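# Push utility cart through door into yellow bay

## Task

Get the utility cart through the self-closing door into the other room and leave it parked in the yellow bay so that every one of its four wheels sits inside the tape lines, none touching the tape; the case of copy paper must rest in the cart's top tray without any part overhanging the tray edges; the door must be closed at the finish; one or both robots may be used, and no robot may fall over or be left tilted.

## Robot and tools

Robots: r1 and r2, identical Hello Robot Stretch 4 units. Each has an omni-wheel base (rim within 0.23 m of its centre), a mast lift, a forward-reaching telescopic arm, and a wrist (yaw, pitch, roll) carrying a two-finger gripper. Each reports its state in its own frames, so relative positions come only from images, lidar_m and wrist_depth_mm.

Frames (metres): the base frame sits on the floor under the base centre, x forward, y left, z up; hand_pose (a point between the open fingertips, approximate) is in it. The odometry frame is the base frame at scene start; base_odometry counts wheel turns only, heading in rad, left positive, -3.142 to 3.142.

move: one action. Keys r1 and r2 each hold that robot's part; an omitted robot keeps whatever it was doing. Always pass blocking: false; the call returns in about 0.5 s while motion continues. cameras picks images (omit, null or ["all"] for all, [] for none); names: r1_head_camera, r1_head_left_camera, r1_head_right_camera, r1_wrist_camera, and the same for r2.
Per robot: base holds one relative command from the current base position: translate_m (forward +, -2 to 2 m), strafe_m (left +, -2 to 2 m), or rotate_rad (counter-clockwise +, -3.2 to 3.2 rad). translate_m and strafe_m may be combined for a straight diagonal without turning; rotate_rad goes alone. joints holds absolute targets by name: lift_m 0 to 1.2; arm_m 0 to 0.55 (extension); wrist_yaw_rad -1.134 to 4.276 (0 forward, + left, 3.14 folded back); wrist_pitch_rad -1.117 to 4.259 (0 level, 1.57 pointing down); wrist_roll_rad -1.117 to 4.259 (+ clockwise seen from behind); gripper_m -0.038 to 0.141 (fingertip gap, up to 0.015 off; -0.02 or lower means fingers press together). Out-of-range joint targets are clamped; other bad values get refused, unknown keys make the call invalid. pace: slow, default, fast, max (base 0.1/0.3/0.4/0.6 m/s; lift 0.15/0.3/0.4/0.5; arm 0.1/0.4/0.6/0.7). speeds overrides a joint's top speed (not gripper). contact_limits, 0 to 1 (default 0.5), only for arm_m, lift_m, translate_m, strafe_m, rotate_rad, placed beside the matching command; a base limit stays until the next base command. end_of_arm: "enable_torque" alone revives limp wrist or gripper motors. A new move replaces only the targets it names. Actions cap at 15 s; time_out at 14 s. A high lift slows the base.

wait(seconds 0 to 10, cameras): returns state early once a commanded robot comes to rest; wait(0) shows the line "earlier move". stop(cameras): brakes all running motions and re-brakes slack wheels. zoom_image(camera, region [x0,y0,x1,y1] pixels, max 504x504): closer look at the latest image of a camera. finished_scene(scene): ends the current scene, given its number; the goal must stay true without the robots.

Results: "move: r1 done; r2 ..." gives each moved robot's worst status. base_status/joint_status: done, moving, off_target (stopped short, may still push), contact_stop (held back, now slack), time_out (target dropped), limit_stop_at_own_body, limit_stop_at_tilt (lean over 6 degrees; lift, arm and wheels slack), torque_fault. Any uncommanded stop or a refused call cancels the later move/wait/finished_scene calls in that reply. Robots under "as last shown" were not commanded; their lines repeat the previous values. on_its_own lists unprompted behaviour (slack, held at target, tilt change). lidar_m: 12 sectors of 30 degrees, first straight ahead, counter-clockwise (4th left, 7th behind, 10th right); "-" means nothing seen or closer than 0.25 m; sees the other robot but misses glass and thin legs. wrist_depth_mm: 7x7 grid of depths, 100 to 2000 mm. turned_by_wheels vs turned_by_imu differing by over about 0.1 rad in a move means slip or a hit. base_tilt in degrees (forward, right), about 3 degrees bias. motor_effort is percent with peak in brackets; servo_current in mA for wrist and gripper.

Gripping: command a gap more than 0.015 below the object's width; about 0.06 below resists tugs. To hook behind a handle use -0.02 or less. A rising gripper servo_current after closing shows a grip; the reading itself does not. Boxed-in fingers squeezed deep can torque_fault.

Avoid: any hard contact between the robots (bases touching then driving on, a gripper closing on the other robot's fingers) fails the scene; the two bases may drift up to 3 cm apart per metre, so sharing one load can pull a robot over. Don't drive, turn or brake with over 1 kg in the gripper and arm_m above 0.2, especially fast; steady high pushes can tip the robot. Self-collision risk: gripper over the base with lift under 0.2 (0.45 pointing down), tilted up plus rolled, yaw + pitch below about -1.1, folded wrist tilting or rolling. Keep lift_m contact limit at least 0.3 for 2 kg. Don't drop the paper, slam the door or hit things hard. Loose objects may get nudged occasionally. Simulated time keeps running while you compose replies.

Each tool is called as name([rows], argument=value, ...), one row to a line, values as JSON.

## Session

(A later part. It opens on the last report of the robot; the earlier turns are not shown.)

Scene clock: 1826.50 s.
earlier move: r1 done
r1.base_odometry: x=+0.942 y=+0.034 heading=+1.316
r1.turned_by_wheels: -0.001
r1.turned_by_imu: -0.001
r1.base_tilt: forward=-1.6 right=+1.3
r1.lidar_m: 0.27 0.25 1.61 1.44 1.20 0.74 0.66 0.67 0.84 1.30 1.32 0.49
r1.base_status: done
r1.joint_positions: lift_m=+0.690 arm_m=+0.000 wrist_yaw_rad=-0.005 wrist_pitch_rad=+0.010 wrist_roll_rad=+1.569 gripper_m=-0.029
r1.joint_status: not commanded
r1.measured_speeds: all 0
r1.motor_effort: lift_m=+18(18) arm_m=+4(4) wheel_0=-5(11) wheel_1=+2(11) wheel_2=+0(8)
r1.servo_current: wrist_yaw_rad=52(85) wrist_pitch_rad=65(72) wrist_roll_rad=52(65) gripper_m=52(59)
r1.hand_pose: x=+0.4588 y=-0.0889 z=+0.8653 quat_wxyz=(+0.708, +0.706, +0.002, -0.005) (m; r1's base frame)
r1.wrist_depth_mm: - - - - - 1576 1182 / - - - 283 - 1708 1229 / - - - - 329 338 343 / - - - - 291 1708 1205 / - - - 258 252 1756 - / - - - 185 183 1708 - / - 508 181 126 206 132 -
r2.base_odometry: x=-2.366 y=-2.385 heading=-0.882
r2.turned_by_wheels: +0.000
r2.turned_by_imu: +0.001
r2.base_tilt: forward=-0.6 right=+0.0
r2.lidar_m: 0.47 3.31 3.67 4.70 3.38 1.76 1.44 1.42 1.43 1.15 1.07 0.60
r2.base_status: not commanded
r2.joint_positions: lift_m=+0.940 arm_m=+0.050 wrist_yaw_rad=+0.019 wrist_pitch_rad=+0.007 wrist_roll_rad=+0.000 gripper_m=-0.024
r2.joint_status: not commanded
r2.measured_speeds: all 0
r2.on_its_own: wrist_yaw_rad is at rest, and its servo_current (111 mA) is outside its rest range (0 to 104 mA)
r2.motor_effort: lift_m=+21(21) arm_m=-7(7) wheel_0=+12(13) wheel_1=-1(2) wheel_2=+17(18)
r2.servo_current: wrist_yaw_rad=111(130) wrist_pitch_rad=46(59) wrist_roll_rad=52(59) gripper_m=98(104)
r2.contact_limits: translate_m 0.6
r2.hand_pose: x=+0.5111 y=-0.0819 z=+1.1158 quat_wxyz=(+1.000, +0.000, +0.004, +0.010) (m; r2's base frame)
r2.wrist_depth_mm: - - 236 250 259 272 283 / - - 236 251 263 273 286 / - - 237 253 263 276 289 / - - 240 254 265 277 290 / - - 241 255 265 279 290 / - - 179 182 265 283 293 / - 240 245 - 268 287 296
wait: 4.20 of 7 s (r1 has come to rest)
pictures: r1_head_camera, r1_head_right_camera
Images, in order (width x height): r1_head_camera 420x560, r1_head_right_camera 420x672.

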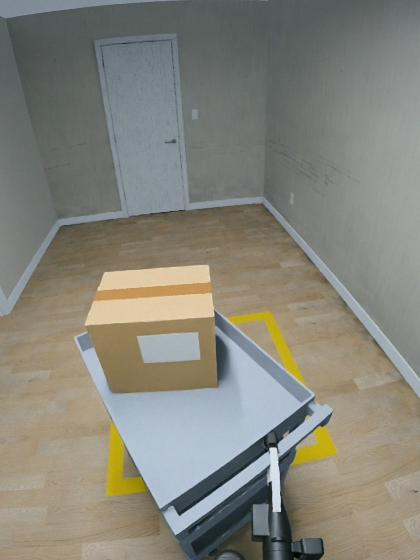

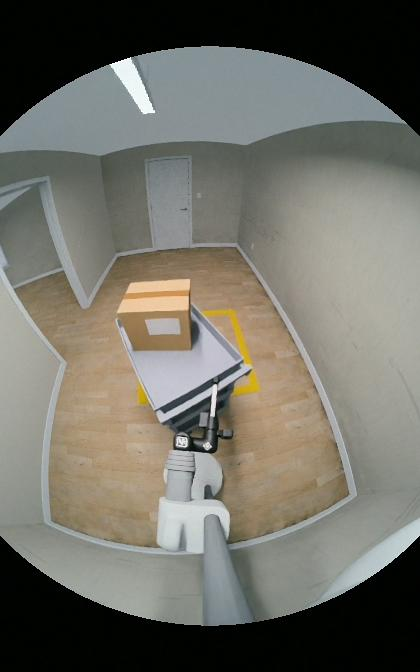

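move(r1={"base":{"rotate_rad":0.3},"pace":"slow"}, blocking=false, cameras=[])

wait(seconds=3, cameras=[])

move(r1={"base":{"strafe_m":0.3},"pace":"slow"}, blocking=false, cameras=[])

wait(seconds=6, cameras=["r1_head_camera","r1_head_right_camera"])

Scene clock: 1845.97 s.
move: r1 moving
r1.base_odometry: x=+0.942 y=+0.034 heading=+1.441
r1.turned_by_wheels: +0.124
r1.turned_by_imu: +0.124
r1.base_tilt: forward=-1.6 right=+1.3
r1.lidar_m: 0.30 0.26 1.55 1.45 1.04 0.69 0.65 0.69 0.94 1.32 1.33 0.48
r1.base_status: rotate_rad moving
r1.joint_positions: lift_m=+0.690 arm_m=+0.000 wrist_yaw_rad=-0.012 wrist_pitch_rad=+0.010 wrist_roll_rad=+1.569 gripper_m=-0.029
r1.joint_status: not commanded
r1.measured_speeds: translate_m=+0.001 strafe_m=+0.000 rotate_rad=+0.487 lift_m=+0.000 arm_m=+0.000 wrist_yaw_rad=+0.000 wrist_pitch_rad=+0.000 wrist_roll_rad=+0.000
r1.motor_effort: lift_m=+18(18) arm_m=+3(4) wheel_0=-14(16) wheel_1=-5(9) wheel_2=-13(15)
r1.servo_current: wrist_yaw_rad=91(91) wrist_pitch_rad=59(72) wrist_roll_rad=46(59) gripper_m=59(59)
r1.hand_pose: x=+0.4583 y=-0.0907 z=+0.8653 quat_wxyz=(+0.708, +0.706, +0.000, -0.008) (m; r1's base frame)
r1.wrist_depth_mm: - - - - - 1756 1205 / - - - 251 - 1576 1182 / - - - - 312 329 329 / - - - 263 264 1661 1205 / - - - 244 246 1756 - / - - 191 186 181 - - / - 413 415 - 208 133 -
r2.base_odometry: x=-2.366 y=-2.385 heading=-0.882
r2.turned_by_wheels: +0.000
r2.turned_by_imu: +0.000
r2.base_tilt: forward=-0.7 right=+0.0
r2.lidar_m: 0.45 3.29 3.69 4.69 3.40 1.74 1.44 1.43 1.41 1.15 1.06 0.59
r2.base_status: not commanded
r2.joint_positions: lift_m=+0.940 arm_m=+0.050 wrist_yaw_rad=+0.019 wrist_pitch_rad=+0.007 wrist_roll_rad=+0.000 gripper_m=-0.024
r2.joint_status: not commanded
r2.measured_speeds: all 0
r2.motor_effort: lift_m=+21(21) arm_m=-7(7) wheel_0=+12(13) wheel_1=-1(1) wheel_2=+17(18)
r2.servo_current: wrist_yaw_rad=111(117) wrist_pitch_rad=46(52) wrist_roll_rad=46(52) gripper_m=91(104)
r2.contact_limits: translate_m 0.6
r2.hand_pose: x=+0.5111 y=-0.0819 z=+1.1158 quat_wxyz=(+1.000, +0.000, +0.004, +0.010) (m; r2's base frame)
r2.wrist_depth_mm: - - 236 250 259 272 285 / - - 236 250 262 274 285 / - - 237 254 264 276 289 / - - 240 255 264 278 289 / - - 241 256 266 278 291 / - - 179 181 264 281 294 / - 241 245 - 267 287 296
pictures: none
No camera images: "cameras" was empty.

Scene clock: 1846.97 s.
earlier move: r1 done
r1.base_odometry: x=+0.942 y=+0.034 heading=+1.616
r1.turned_by_wheels: +0.175
r1.turned_by_imu: +0.176
r1.base_tilt: forward=-1.6 right=+1.3
r1.lidar_m: 0.34 0.34 1.47 1.45 0.87 0.67 0.65 0.73 1.11 1.31 1.42 0.42
r1.base_status: done
r1.joint_positions: lift_m=+0.690 arm_m=+0.000 wrist_yaw_rad=+0.003 wrist_pitch_rad=+0.010 wrist_roll_rad=+1.569 gripper_m=-0.029
r1.joint_status: not commanded
r1.measured_speeds: all 0
r1.motor_effort: lift_m=+18(18) arm_m=-4(4) wheel_0=-1(16) wheel_1=-4(9) wheel_2=+1(15)
r1.servo_current: wrist_yaw_rad=59(91) wrist_pitch_rad=59(72) wrist_roll_rad=59(59) gripper_m=52(59)
r1.hand_pose: x=+0.4595 y=-0.0866 z=+0.8653 quat_wxyz=(+0.708, +0.706, +0.005, -0.003) (m; r1's base frame)
r1.wrist_depth_mm: - - - 211 268 1618 1205 / - - - 259 262 276 277 / - - - 253 252 1708 1229 / - - - 244 246 - - / - 554 496 179 237 - - / - 462 449 185 230 - - / - 484 181 156 223 - -
r2.base_odometry: x=-2.366 y=-2.385 heading=-0.882
r2.turned_by_wheels: +0.000
r2.turned_by_imu: +0.000
r2.base_tilt: forward=-0.7 right=+0.0
r2.lidar_m: 0.47 3.29 3.68 4.69 3.41 1.77 1.46 1.43 1.42 1.16 1.08 0.58
r2.base_status: not commanded
r2.joint_positions: lift_m=+0.940 arm_m=+0.050 wrist_yaw_rad=+0.019 wrist_pitch_rad=+0.007 wrist_roll_rad=+0.000 gripper_m=-0.024
r2.joint_status: not commanded
r2.measured_speeds: all 0
r2.on_its_own: wrist_yaw_rad is at rest, and its servo_current (117 mA) is outside its rest range (0 to 104 mA)
r2.motor_effort: lift_m=+21(21) arm_m=-7(7) wheel_0=+12(13) wheel_1=-1(1) wheel_2=+18(18)
r2.servo_current: wrist_yaw_rad=117(124) wrist_pitch_rad=52(59) wrist_roll_rad=52(59) gripper_m=98(104)
r2.contact_limits: translate_m 0.6
r2.hand_pose: x=+0.5111 y=-0.0819 z=+1.1158 quat_wxyz=(+1.000, +0.000, +0.004, +0.010) (m; r2's base frame)
r2.wrist_depth_mm: - - 235 249 259 271 285 / - - 236 250 260 274 285 / - - 238 253 263 276 287 / - - 240 254 265 278 289 / - - 241 256 267 279 290 / - - 179 181 264 281 291 / - 241 244 - 267 287 296
wait: 1.00 of 3 s (r1 has come to rest)
pictures: none
No camera images: "cameras" was empty.

Scene clock: 1847.47 s.
move: r1 moving
r1.base_odometry: x=+0.927 y=+0.034 heading=+1.616
r1.turned_by_wheels: +0.000
r1.turned_by_imu: +0.000
r1.base_tilt: forward=-1.6 right=+1.3
r1.lidar_m: 0.35 0.35 1.44 1.43 0.85 0.68 0.65 0.73 1.10 1.33 1.44 0.45
r1.base_status: strafe_m moving
r1.joint_positions: lift_m=+0.690 arm_m=+0.000 wrist_yaw_rad=+0.003 wrist_pitch_rad=+0.010 wrist_roll_rad=+1.569 gripper_m=-0.029
r1.joint_status: not commanded
r1.measured_speeds: translate_m=+0.000 strafe_m=+0.057 rotate_rad=+0.000 lift_m=+0.000 arm_m=+0.000 wrist_yaw_rad=+0.000 wrist_pitch_rad=+0.000 wrist_roll_rad=+0.000
r1.motor_effort: lift_m=+18(18) arm_m=-4(4) wheel_0=-10(10) wheel_1=+4(8) wheel_2=+2(2)
r1.servo_current: wrist_yaw_rad=59(59) wrist_pitch_rad=59(65) wrist_roll_rad=59(59) gripper_m=52(52)
r1.hand_pose: x=+0.4595 y=-0.0866 z=+0.8653 quat_wxyz=(+0.708, +0.706, +0.005, -0.003) (m; r1's base frame)
r1.wrist_depth_mm: - - - 214 - 1708 1182 / - - - 262 267 279 282 / - - - 257 256 1708 1229 / - - - 248 247 1808 - / - 580 508 180 239 - - / - 459 445 186 229 - - / - 477 181 155 222 - -
r2.base_odometry: x=-2.366 y=-2.385 heading=-0.882
r2.turned_by_wheels: +0.000
r2.turned_by_imu: +0.000
r2.base_tilt: forward=-0.7 right=+0.1
r2.lidar_m: 0.46 3.32 3.69 4.68 3.40 1.78 1.44 1.43 1.41 1.15 1.07 0.58
r2.base_status: not commanded
r2.joint_positions: lift_m=+0.940 arm_m=+0.050 wrist_yaw_rad=+0.019 wrist_pitch_rad=+0.007 wrist_roll_rad=+0.000 gripper_m=-0.024
r2.joint_status: not commanded
r2.measured_speeds: all 0
r2.motor_effort: lift_m=+21(21) arm_m=-7(7) wheel_0=+12(13) wheel_1=-1(1) wheel_2=+17(18)
r2.servo_current: wrist_yaw_rad=117(124) wrist_pitch_rad=52(52) wrist_roll_rad=46(59) gripper_m=104(104)
r2.contact_limits: translate_m 0.6
r2.hand_pose: x=+0.5111 y=-0.0819 z=+1.1158 quat_wxyz=(+1.000, +0.000, +0.004, +0.010) (m; r2's base frame)
r2.wrist_depth_mm: - - 235 250 259 272 283 / - - 236 250 262 273 286 / - - 236 253 263 277 286 / - - 239 254 265 277 289 / - - 241 255 266 278 290 / - - 179 181 264 282 294 / - 241 245 - 267 287 297
pictures: none
No camera images: "cameras" was empty.

Scene clock: 1851.13 s.
earlier move: r1 done
r1.base_odometry: x=+0.642 y=+0.021 heading=+1.616
r1.turned_by_wheels: +0.000
r1.turned_by_imu: +0.001
r1.base_tilt: forward=-1.6 right=+1.3
r1.lidar_m: 0.39 0.45 1.17 1.15 0.83 0.64 0.61 0.67 1.04 1.61 1.74 0.43
r1.base_status: done
r1.joint_positions: lift_m=+0.690 arm_m=+0.000 wrist_yaw_rad=-0.001 wrist_pitch_rad=+0.010 wrist_roll_rad=+1.569 gripper_m=-0.029
r1.joint_status: not commanded
r1.measured_speeds: all 0
r1.motor_effort: lift_m=+18(18) arm_m=-3(4) wheel_0=-5(14) wheel_1=+1(8) wheel_2=+0(3)
r1.servo_current: wrist_yaw_rad=59(72) wrist_pitch_rad=65(72) wrist_roll_rad=59(78) gripper_m=52(59)
r1.hand_pose: x=+0.4592 y=-0.0878 z=+0.8653 quat_wxyz=(+0.708, +0.706, +0.003, -0.004) (m; r1's base frame)
r1.wrist_depth_mm: - - - 218 219 242 239 / - - - - 221 1576 - / - - 569 521 224 - - / - 480 459 166 228 - - / - 492 488 167 230 - - / - - 517 185 231 - - / - - 181 133 236 - -
r2.base_odometry: x=-2.366 y=-2.385 heading=-0.882
r2.turned_by_wheels: +0.000
r2.turned_by_imu: +0.001
r2.base_tilt: forward=-0.7 right=+0.0
r2.lidar_m: 0.46 3.31 3.66 4.70 3.40 1.76 1.43 1.42 1.43 1.15 1.05 0.58
r2.base_status: not commanded
r2.joint_positions: lift_m=+0.940 arm_m=+0.050 wrist_yaw_rad=+0.019 wrist_pitch_rad=+0.007 wrist_roll_rad=+0.000 gripper_m=-0.024
r2.joint_status: not commanded
r2.measured_speeds: all 0
r2.on_its_own: wrist_yaw_rad is at rest, and its servo_current (117 mA) is outside its rest range (0 to 104 mA)
r2.motor_effort: lift_m=+21(21) arm_m=-7(7) wheel_0=+12(13) wheel_1=-1(1) wheel_2=+17(18)
r2.servo_current: wrist_yaw_rad=117(124) wrist_pitch_rad=52(59) wrist_roll_rad=46(59) gripper_m=98(104)
r2.contact_limits: translate_m 0.6
r2.hand_pose: x=+0.5111 y=-0.0819 z=+1.1158 quat_wxyz=(+1.000, +0.000, +0.004, +0.010) (m; r2's base frame)
r2.wrist_depth_mm: - - 235 249 259 271 283 / - - 236 252 262 274 285 / - - 237 253 263 277 287 / - - 240 254 265 278 289 / - - 241 255 265 278 291 / - - 179 182 264 281 293 / - 241 244 - 267 287 297
wait: 3.67 of 6 s (r1 has come to rest)
pictures: r1_head_camera, r1_head_right_camera
Images, in order (width x height): r1_head_camera 420x560, r1_head_right_camera 420x672.

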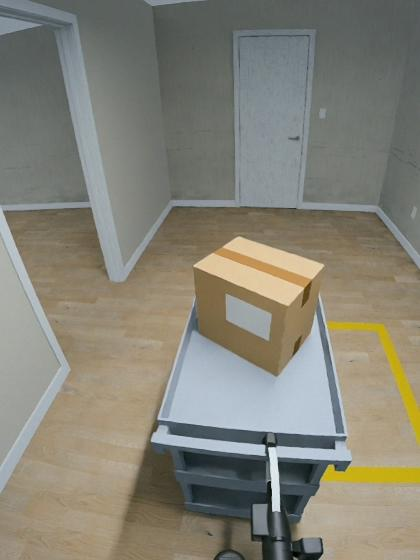

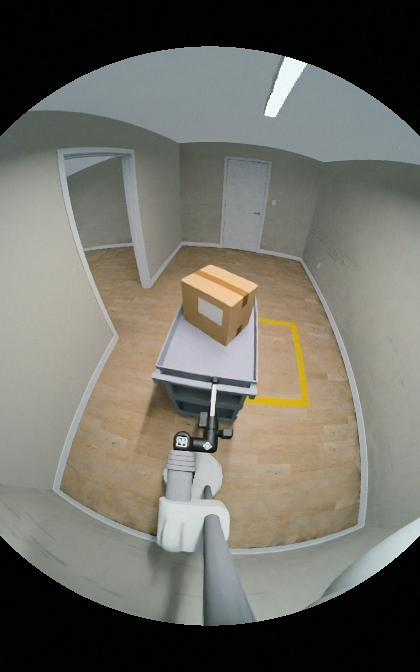

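move(r1={"base":{"strafe_m":0.25},"pace":"slow","contact_limits":{"strafe_m":0.6}}, blocking=false, cameras=[])

wait(seconds=4, cameras=["r1_head_camera","r1_head_right_camera"])

Scene clock: 1872.90 s.
move: r1 moving
r1.base_odometry: x=+0.628 y=+0.020 heading=+1.615
r1.turned_by_wheels: -0.001
r1.turned_by_imu: -0.001
r1.base_tilt: forward=-1.6 right=+1.3
r1.lidar_m: 0.39 0.44 1.15 1.13 0.83 0.63 0.63 0.68 1.05 1.61 1.78 0.42
r1.base_status: strafe_m moving
r1.joint_positions: lift_m=+0.690 arm_m=+0.000 wrist_yaw_rad=-0.001 wrist_pitch_rad=+0.010 wrist_roll_rad=+1.569 gripper_m=-0.029
r1.joint_status: not commanded
r1.measured_speeds: translate_m=+0.001 strafe_m=+0.056 rotate_rad=-0.003 lift_m=+0.000 arm_m=+0.000 wrist_yaw_rad=+0.000 wrist_pitch_rad=+0.000 wrist_roll_rad=+0.000
r1.motor_effort: lift_m=+18(18) arm_m=-4(4) wheel_0=-10(10) wheel_1=+6(6) wheel_2=-1(1)
r1.servo_current: wrist_yaw_rad=52(65) wrist_pitch_rad=59(65) wrist_roll_rad=46(59) gripper_m=52(59)
r1.contact_limits: strafe_m 0.6
r1.hand_pose: x=+0.4592 y=-0.0878 z=+0.8653 quat_wxyz=(+0.708, +0.706, +0.003, -0.004) (m; r1's base frame)
r1.wrist_depth_mm: - - - - 219 240 240 / - - - - 220 1618 - / - - 564 512 224 - - / - 469 455 165 227 - - / - 496 488 168 230 - - / - - 521 185 182 - - / - - 181 132 236 - -
r2.base_odometry: x=-2.366 y=-2.385 heading=-0.882
r2.turned_by_wheels: +0.000
r2.turned_by_imu: +0.000
r2.base_tilt: forward=-0.6 right=+0.1
r2.lidar_m: 0.44 3.31 3.68 4.70 3.37 1.79 1.45 1.44 1.43 1.14 1.05 0.58
r2.base_status: not commanded
r2.joint_positions: lift_m=+0.940 arm_m=+0.050 wrist_yaw_rad=+0.019 wrist_pitch_rad=+0.007 wrist_roll_rad=+0.000 gripper_m=-0.024
r2.joint_status: not commanded
r2.measured_speeds: all 0
r2.motor_effort: lift_m=+21(21) arm_m=-7(7) wheel_0=+12(13) wheel_1=-1(1) wheel_2=+18(18)
r2.servo_current: wrist_yaw_rad=117(124) wrist_pitch_rad=46(52) wrist_roll_rad=33(59) gripper_m=104(104)
r2.contact_limits: translate_m 0.6
r2.hand_pose: x=+0.5111 y=-0.0819 z=+1.1158 quat_wxyz=(+1.000, +0.000, +0.004, +0.010) (m; r2's base frame)
r2.wrist_depth_mm: - - 234 250 259 273 283 / - - 236 250 260 274 285 / - - 237 252 263 274 287 / - - 240 255 265 278 289 / - - 241 255 266 279 291 / - - 179 182 264 282 294 / - 241 245 - 267 287 298
pictures: none
No camera images: "cameras" was empty.

Scene clock: 1876.03 s.
earlier move: r1 done
r1.base_odometry: x=+0.392 y=+0.010 heading=+1.616
r1.turned_by_wheels: +0.000
r1.turned_by_imu: +0.001
r1.base_tilt: forward=-1.6 right=+1.3
r1.lidar_m: 0.41 0.53 0.92 0.90 0.80 0.61 0.60 0.66 1.01 1.85 2.02 0.37
r1.base_status: done
r1.joint_positions: lift_m=+0.690 arm_m=+0.000 wrist_yaw_rad=-0.001 wrist_pitch_rad=+0.010 wrist_roll_rad=+1.569 gripper_m=-0.029
r1.joint_status: not commanded
r1.measured_speeds: all 0
r1.motor_effort: lift_m=+18(18) arm_m=-4(4) wheel_0=-6(11) wheel_1=+2(6) wheel_2=+0(2)
r1.servo_current: wrist_yaw_rad=46(72) wrist_pitch_rad=52(72) wrist_roll_rad=59(72) gripper_m=59(59)
r1.contact_limits: strafe_m 0.6
r1.hand_pose: x=+0.4592 y=-0.0878 z=+0.8653 quat_wxyz=(+0.708, +0.706, +0.003, -0.004) (m; r1's base frame)
r1.wrist_depth_mm: - - 525 118 175 177 - / - 469 462 124 186 - - / - 430 427 - 197 - - / - 521 500 - 208 - - / - - 634 154 224 - - / - - - 185 183 1708 - / - - 178 134 179 1430 -
r2.base_odometry: x=-2.366 y=-2.385 heading=-0.882
r2.turned_by_wheels: +0.000
r2.turned_by_imu: +0.000
r2.base_tilt: forward=-0.6 right=+0.0
r2.lidar_m: 0.45 3.31 3.70 4.71 3.43 1.74 1.43 1.42 1.40 1.16 1.03 0.56
r2.base_status: not commanded
r2.joint_positions: lift_m=+0.940 arm_m=+0.050 wrist_yaw_rad=+0.019 wrist_pitch_rad=+0.007 wrist_roll_rad=+0.000 gripper_m=-0.024
r2.joint_status: not commanded
r2.measured_speeds: all 0
r2.on_its_own: wrist_yaw_rad is at rest, and its servo_current (111 mA) is outside its rest range (0 to 104 mA)
r2.motor_effort: lift_m=+21(21) arm_m=-7(7) wheel_0=+12(13) wheel_1=-1(2) wheel_2=+17(18)
r2.servo_current: wrist_yaw_rad=111(124) wrist_pitch_rad=46(59) wrist_roll_rad=46(59) gripper_m=91(104)
r2.contact_limits: translate_m 0.6
r2.hand_pose: x=+0.5111 y=-0.0819 z=+1.1158 quat_wxyz=(+1.000, +0.000, +0.004, +0.010) (m; r2's base frame)
r2.wrist_depth_mm: - - 236 250 259 272 285 / - - 236 251 260 274 286 / - - 236 254 262 274 287 / - - 240 255 264 278 290 / - - 241 255 267 279 290 / - - 179 182 264 282 293 / - 241 244 - 268 287 297
wait: 3.13 of 4 s (r1 has come to rest)
pictures: r1_head_camera, r1_head_right_camera
Images, in order (width x height): r1_head_camera 420x560, r1_head_right_camera 420x672.

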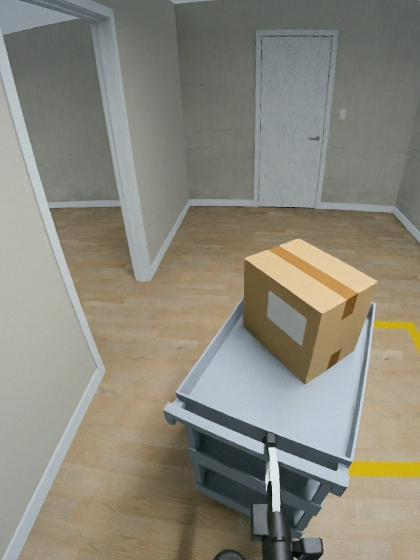

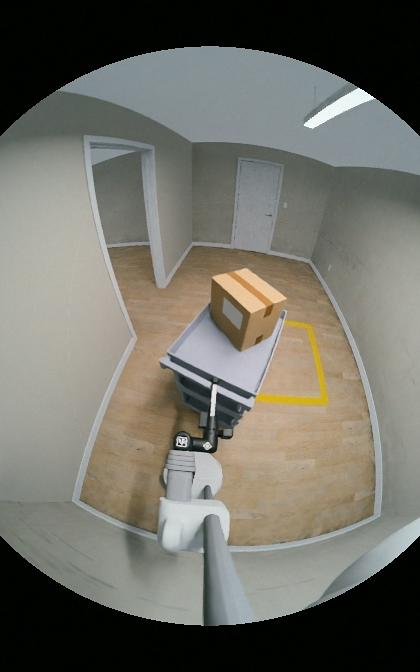

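move(r1={"base":{"strafe_m":0.2,"translate_m":0.1},"pace":"slow","contact_limits":{"strafe_m":0.6}}, blocking=false, cameras=[])

wait(seconds=5, cameras=["r1_head_camera"])

Scene clock: 1902.50 s.
move: r1 moving
r1.base_odometry: x=+0.381 y=+0.015 heading=+1.615
r1.turned_by_wheels: -0.001
r1.turned_by_imu: -0.001
r1.base_tilt: forward=-1.6 right=+1.3
r1.lidar_m: 0.43 0.51 0.93 0.89 0.80 0.62 0.59 0.65 1.01 1.86 2.06 0.37
r1.base_status: translate_m moving; strafe_m moving
r1.joint_positions: lift_m=+0.690 arm_m=+0.000 wrist_yaw_rad=-0.001 wrist_pitch_rad=+0.010 wrist_roll_rad=+1.569 gripper_m=-0.029
r1.joint_status: not commanded
r1.measured_speeds: translate_m=+0.021 strafe_m=+0.043 rotate_rad=+0.002 lift_m=+0.000 arm_m=+0.000 wrist_yaw_rad=+0.000 wrist_pitch_rad=+0.000 wrist_roll_rad=+0.000
r1.motor_effort: lift_m=+18(18) arm_m=-3(4) wheel_0=-9(11) wheel_1=+6(6) wheel_2=-6(6)
r1.servo_current: wrist_yaw_rad=52(59) wrist_pitch_rad=59(59) wrist_roll_rad=26(59) gripper_m=52(59)
r1.contact_limits: strafe_m 0.6
r1.hand_pose: x=+0.4592 y=-0.0878 z=+0.8653 quat_wxyz=(+0.708, +0.706, +0.003, -0.004) (m; r1's base frame)
r1.wrist_depth_mm: - - 521 117 174 175 - / - 473 455 122 185 - - / - 424 427 - 196 - - / - 544 508 - 208 - - / - - 640 152 223 - - / - - - 186 183 1708 - / - - 181 137 255 1430 -
r2.base_odometry: x=-2.366 y=-2.385 heading=-0.882
r2.turned_by_wheels: +0.000
r2.turned_by_imu: +0.000
r2.base_tilt: forward=-0.6 right=+0.0
r2.lidar_m: 0.44 3.32 3.66 4.70 3.40 1.77 1.43 1.42 1.40 1.11 1.06 0.56
r2.base_status: not commanded
r2.joint_positions: lift_m=+0.940 arm_m=+0.050 wrist_yaw_rad=+0.019 wrist_pitch_rad=+0.007 wrist_roll_rad=+0.000 gripper_m=-0.024
r2.joint_status: not commanded
r2.measured_speeds: all 0
r2.motor_effort: lift_m=+21(21) arm_m=-7(7) wheel_0=+13(13) wheel_1=-1(1) wheel_2=+17(18)
r2.servo_current: wrist_yaw_rad=104(124) wrist_pitch_rad=46(52) wrist_roll_rad=52(52) gripper_m=98(111)
r2.contact_limits: translate_m 0.6
r2.hand_pose: x=+0.5111 y=-0.0819 z=+1.1158 quat_wxyz=(+1.000, +0.000, +0.004, +0.010) (m; r2's base frame)
r2.wrist_depth_mm: - - 235 249 259 272 283 / - - 236 251 263 273 285 / - - 238 253 263 276 287 / - - 239 254 264 279 290 / - - 241 255 266 279 290 / - - 179 181 264 281 293 / - 241 244 - 267 289 296
pictures: none
No camera images: "cameras" was empty.

Scene clock: 1905.50 s.
earlier move: r1 done
r1.base_odometry: x=+0.188 y=+0.100 heading=+1.615
r1.turned_by_wheels: +0.000
r1.turned_by_imu: +0.001
r1.base_tilt: forward=-1.6 right=+1.3
r1.lidar_m: 0.43 0.92 0.73 0.69 0.77 0.68 0.66 0.72 1.15 2.07 2.23 0.34
r1.base_status: done
r1.joint_positions: lift_m=+0.690 arm_m=+0.000 wrist_yaw_rad=-0.001 wrist_pitch_rad=+0.010 wrist_roll_rad=+1.569 gripper_m=-0.029
r1.joint_status: not commanded
r1.measured_speeds: all 0
r1.motor_effort: lift_m=+18(18) arm_m=+4(4) wheel_0=-4(11) wheel_1=+3(8) wheel_2=-4(9)
r1.servo_current: wrist_yaw_rad=26(65) wrist_pitch_rad=59(65) wrist_roll_rad=52(72) gripper_m=52(65)
r1.contact_limits: strafe_m 0.6
r1.hand_pose: x=+0.4591 y=-0.0878 z=+0.8653 quat_wxyz=(+0.708, +0.706, +0.003, -0.004) (m; r1's base frame)
r1.wrist_depth_mm: - 377 375 - - 139 - / - 384 397 - 150 151 - / - 539 517 - 167 167 - / - - - 107 190 - - / - - - 117 217 1618 - / - - 201 - 181 1576 - / 1756 1921 179 126 179 399 1255
r2.base_odometry: x=-2.366 y=-2.385 heading=-0.882
r2.turned_by_wheels: +0.000
r2.turned_by_imu: +0.000
r2.base_tilt: forward=-0.7 right=+0.0
r2.lidar_m: 0.44 3.32 3.67 4.67 3.44 1.74 1.45 1.44 1.39 1.13 1.04 0.57
r2.base_status: not commanded
r2.joint_positions: lift_m=+0.940 arm_m=+0.050 wrist_yaw_rad=+0.019 wrist_pitch_rad=+0.007 wrist_roll_rad=+0.000 gripper_m=-0.024
r2.joint_status: not commanded
r2.measured_speeds: all 0
r2.motor_effort: lift_m=+21(21) arm_m=-6(7) wheel_0=+12(13) wheel_1=-1(1) wheel_2=+17(18)
r2.servo_current: wrist_yaw_rad=104(124) wrist_pitch_rad=46(52) wrist_roll_rad=39(52) gripper_m=98(111)
r2.contact_limits: translate_m 0.6
r2.hand_pose: x=+0.5111 y=-0.0819 z=+1.1158 quat_wxyz=(+1.000, +0.000, +0.004, +0.010) (m; r2's base frame)
r2.wrist_depth_mm: - - 235 250 259 273 285 / - - 236 250 260 274 286 / - - 236 253 263 274 287 / - - 240 253 265 278 289 / - - 242 256 266 279 290 / - - 179 182 264 282 293 / - 241 245 - 266 289 296
wait: 3.00 of 5 s (r1 has come to rest)
pictures: r1_head_camera
Images, in order (width x height): r1_head_camera 420x560.

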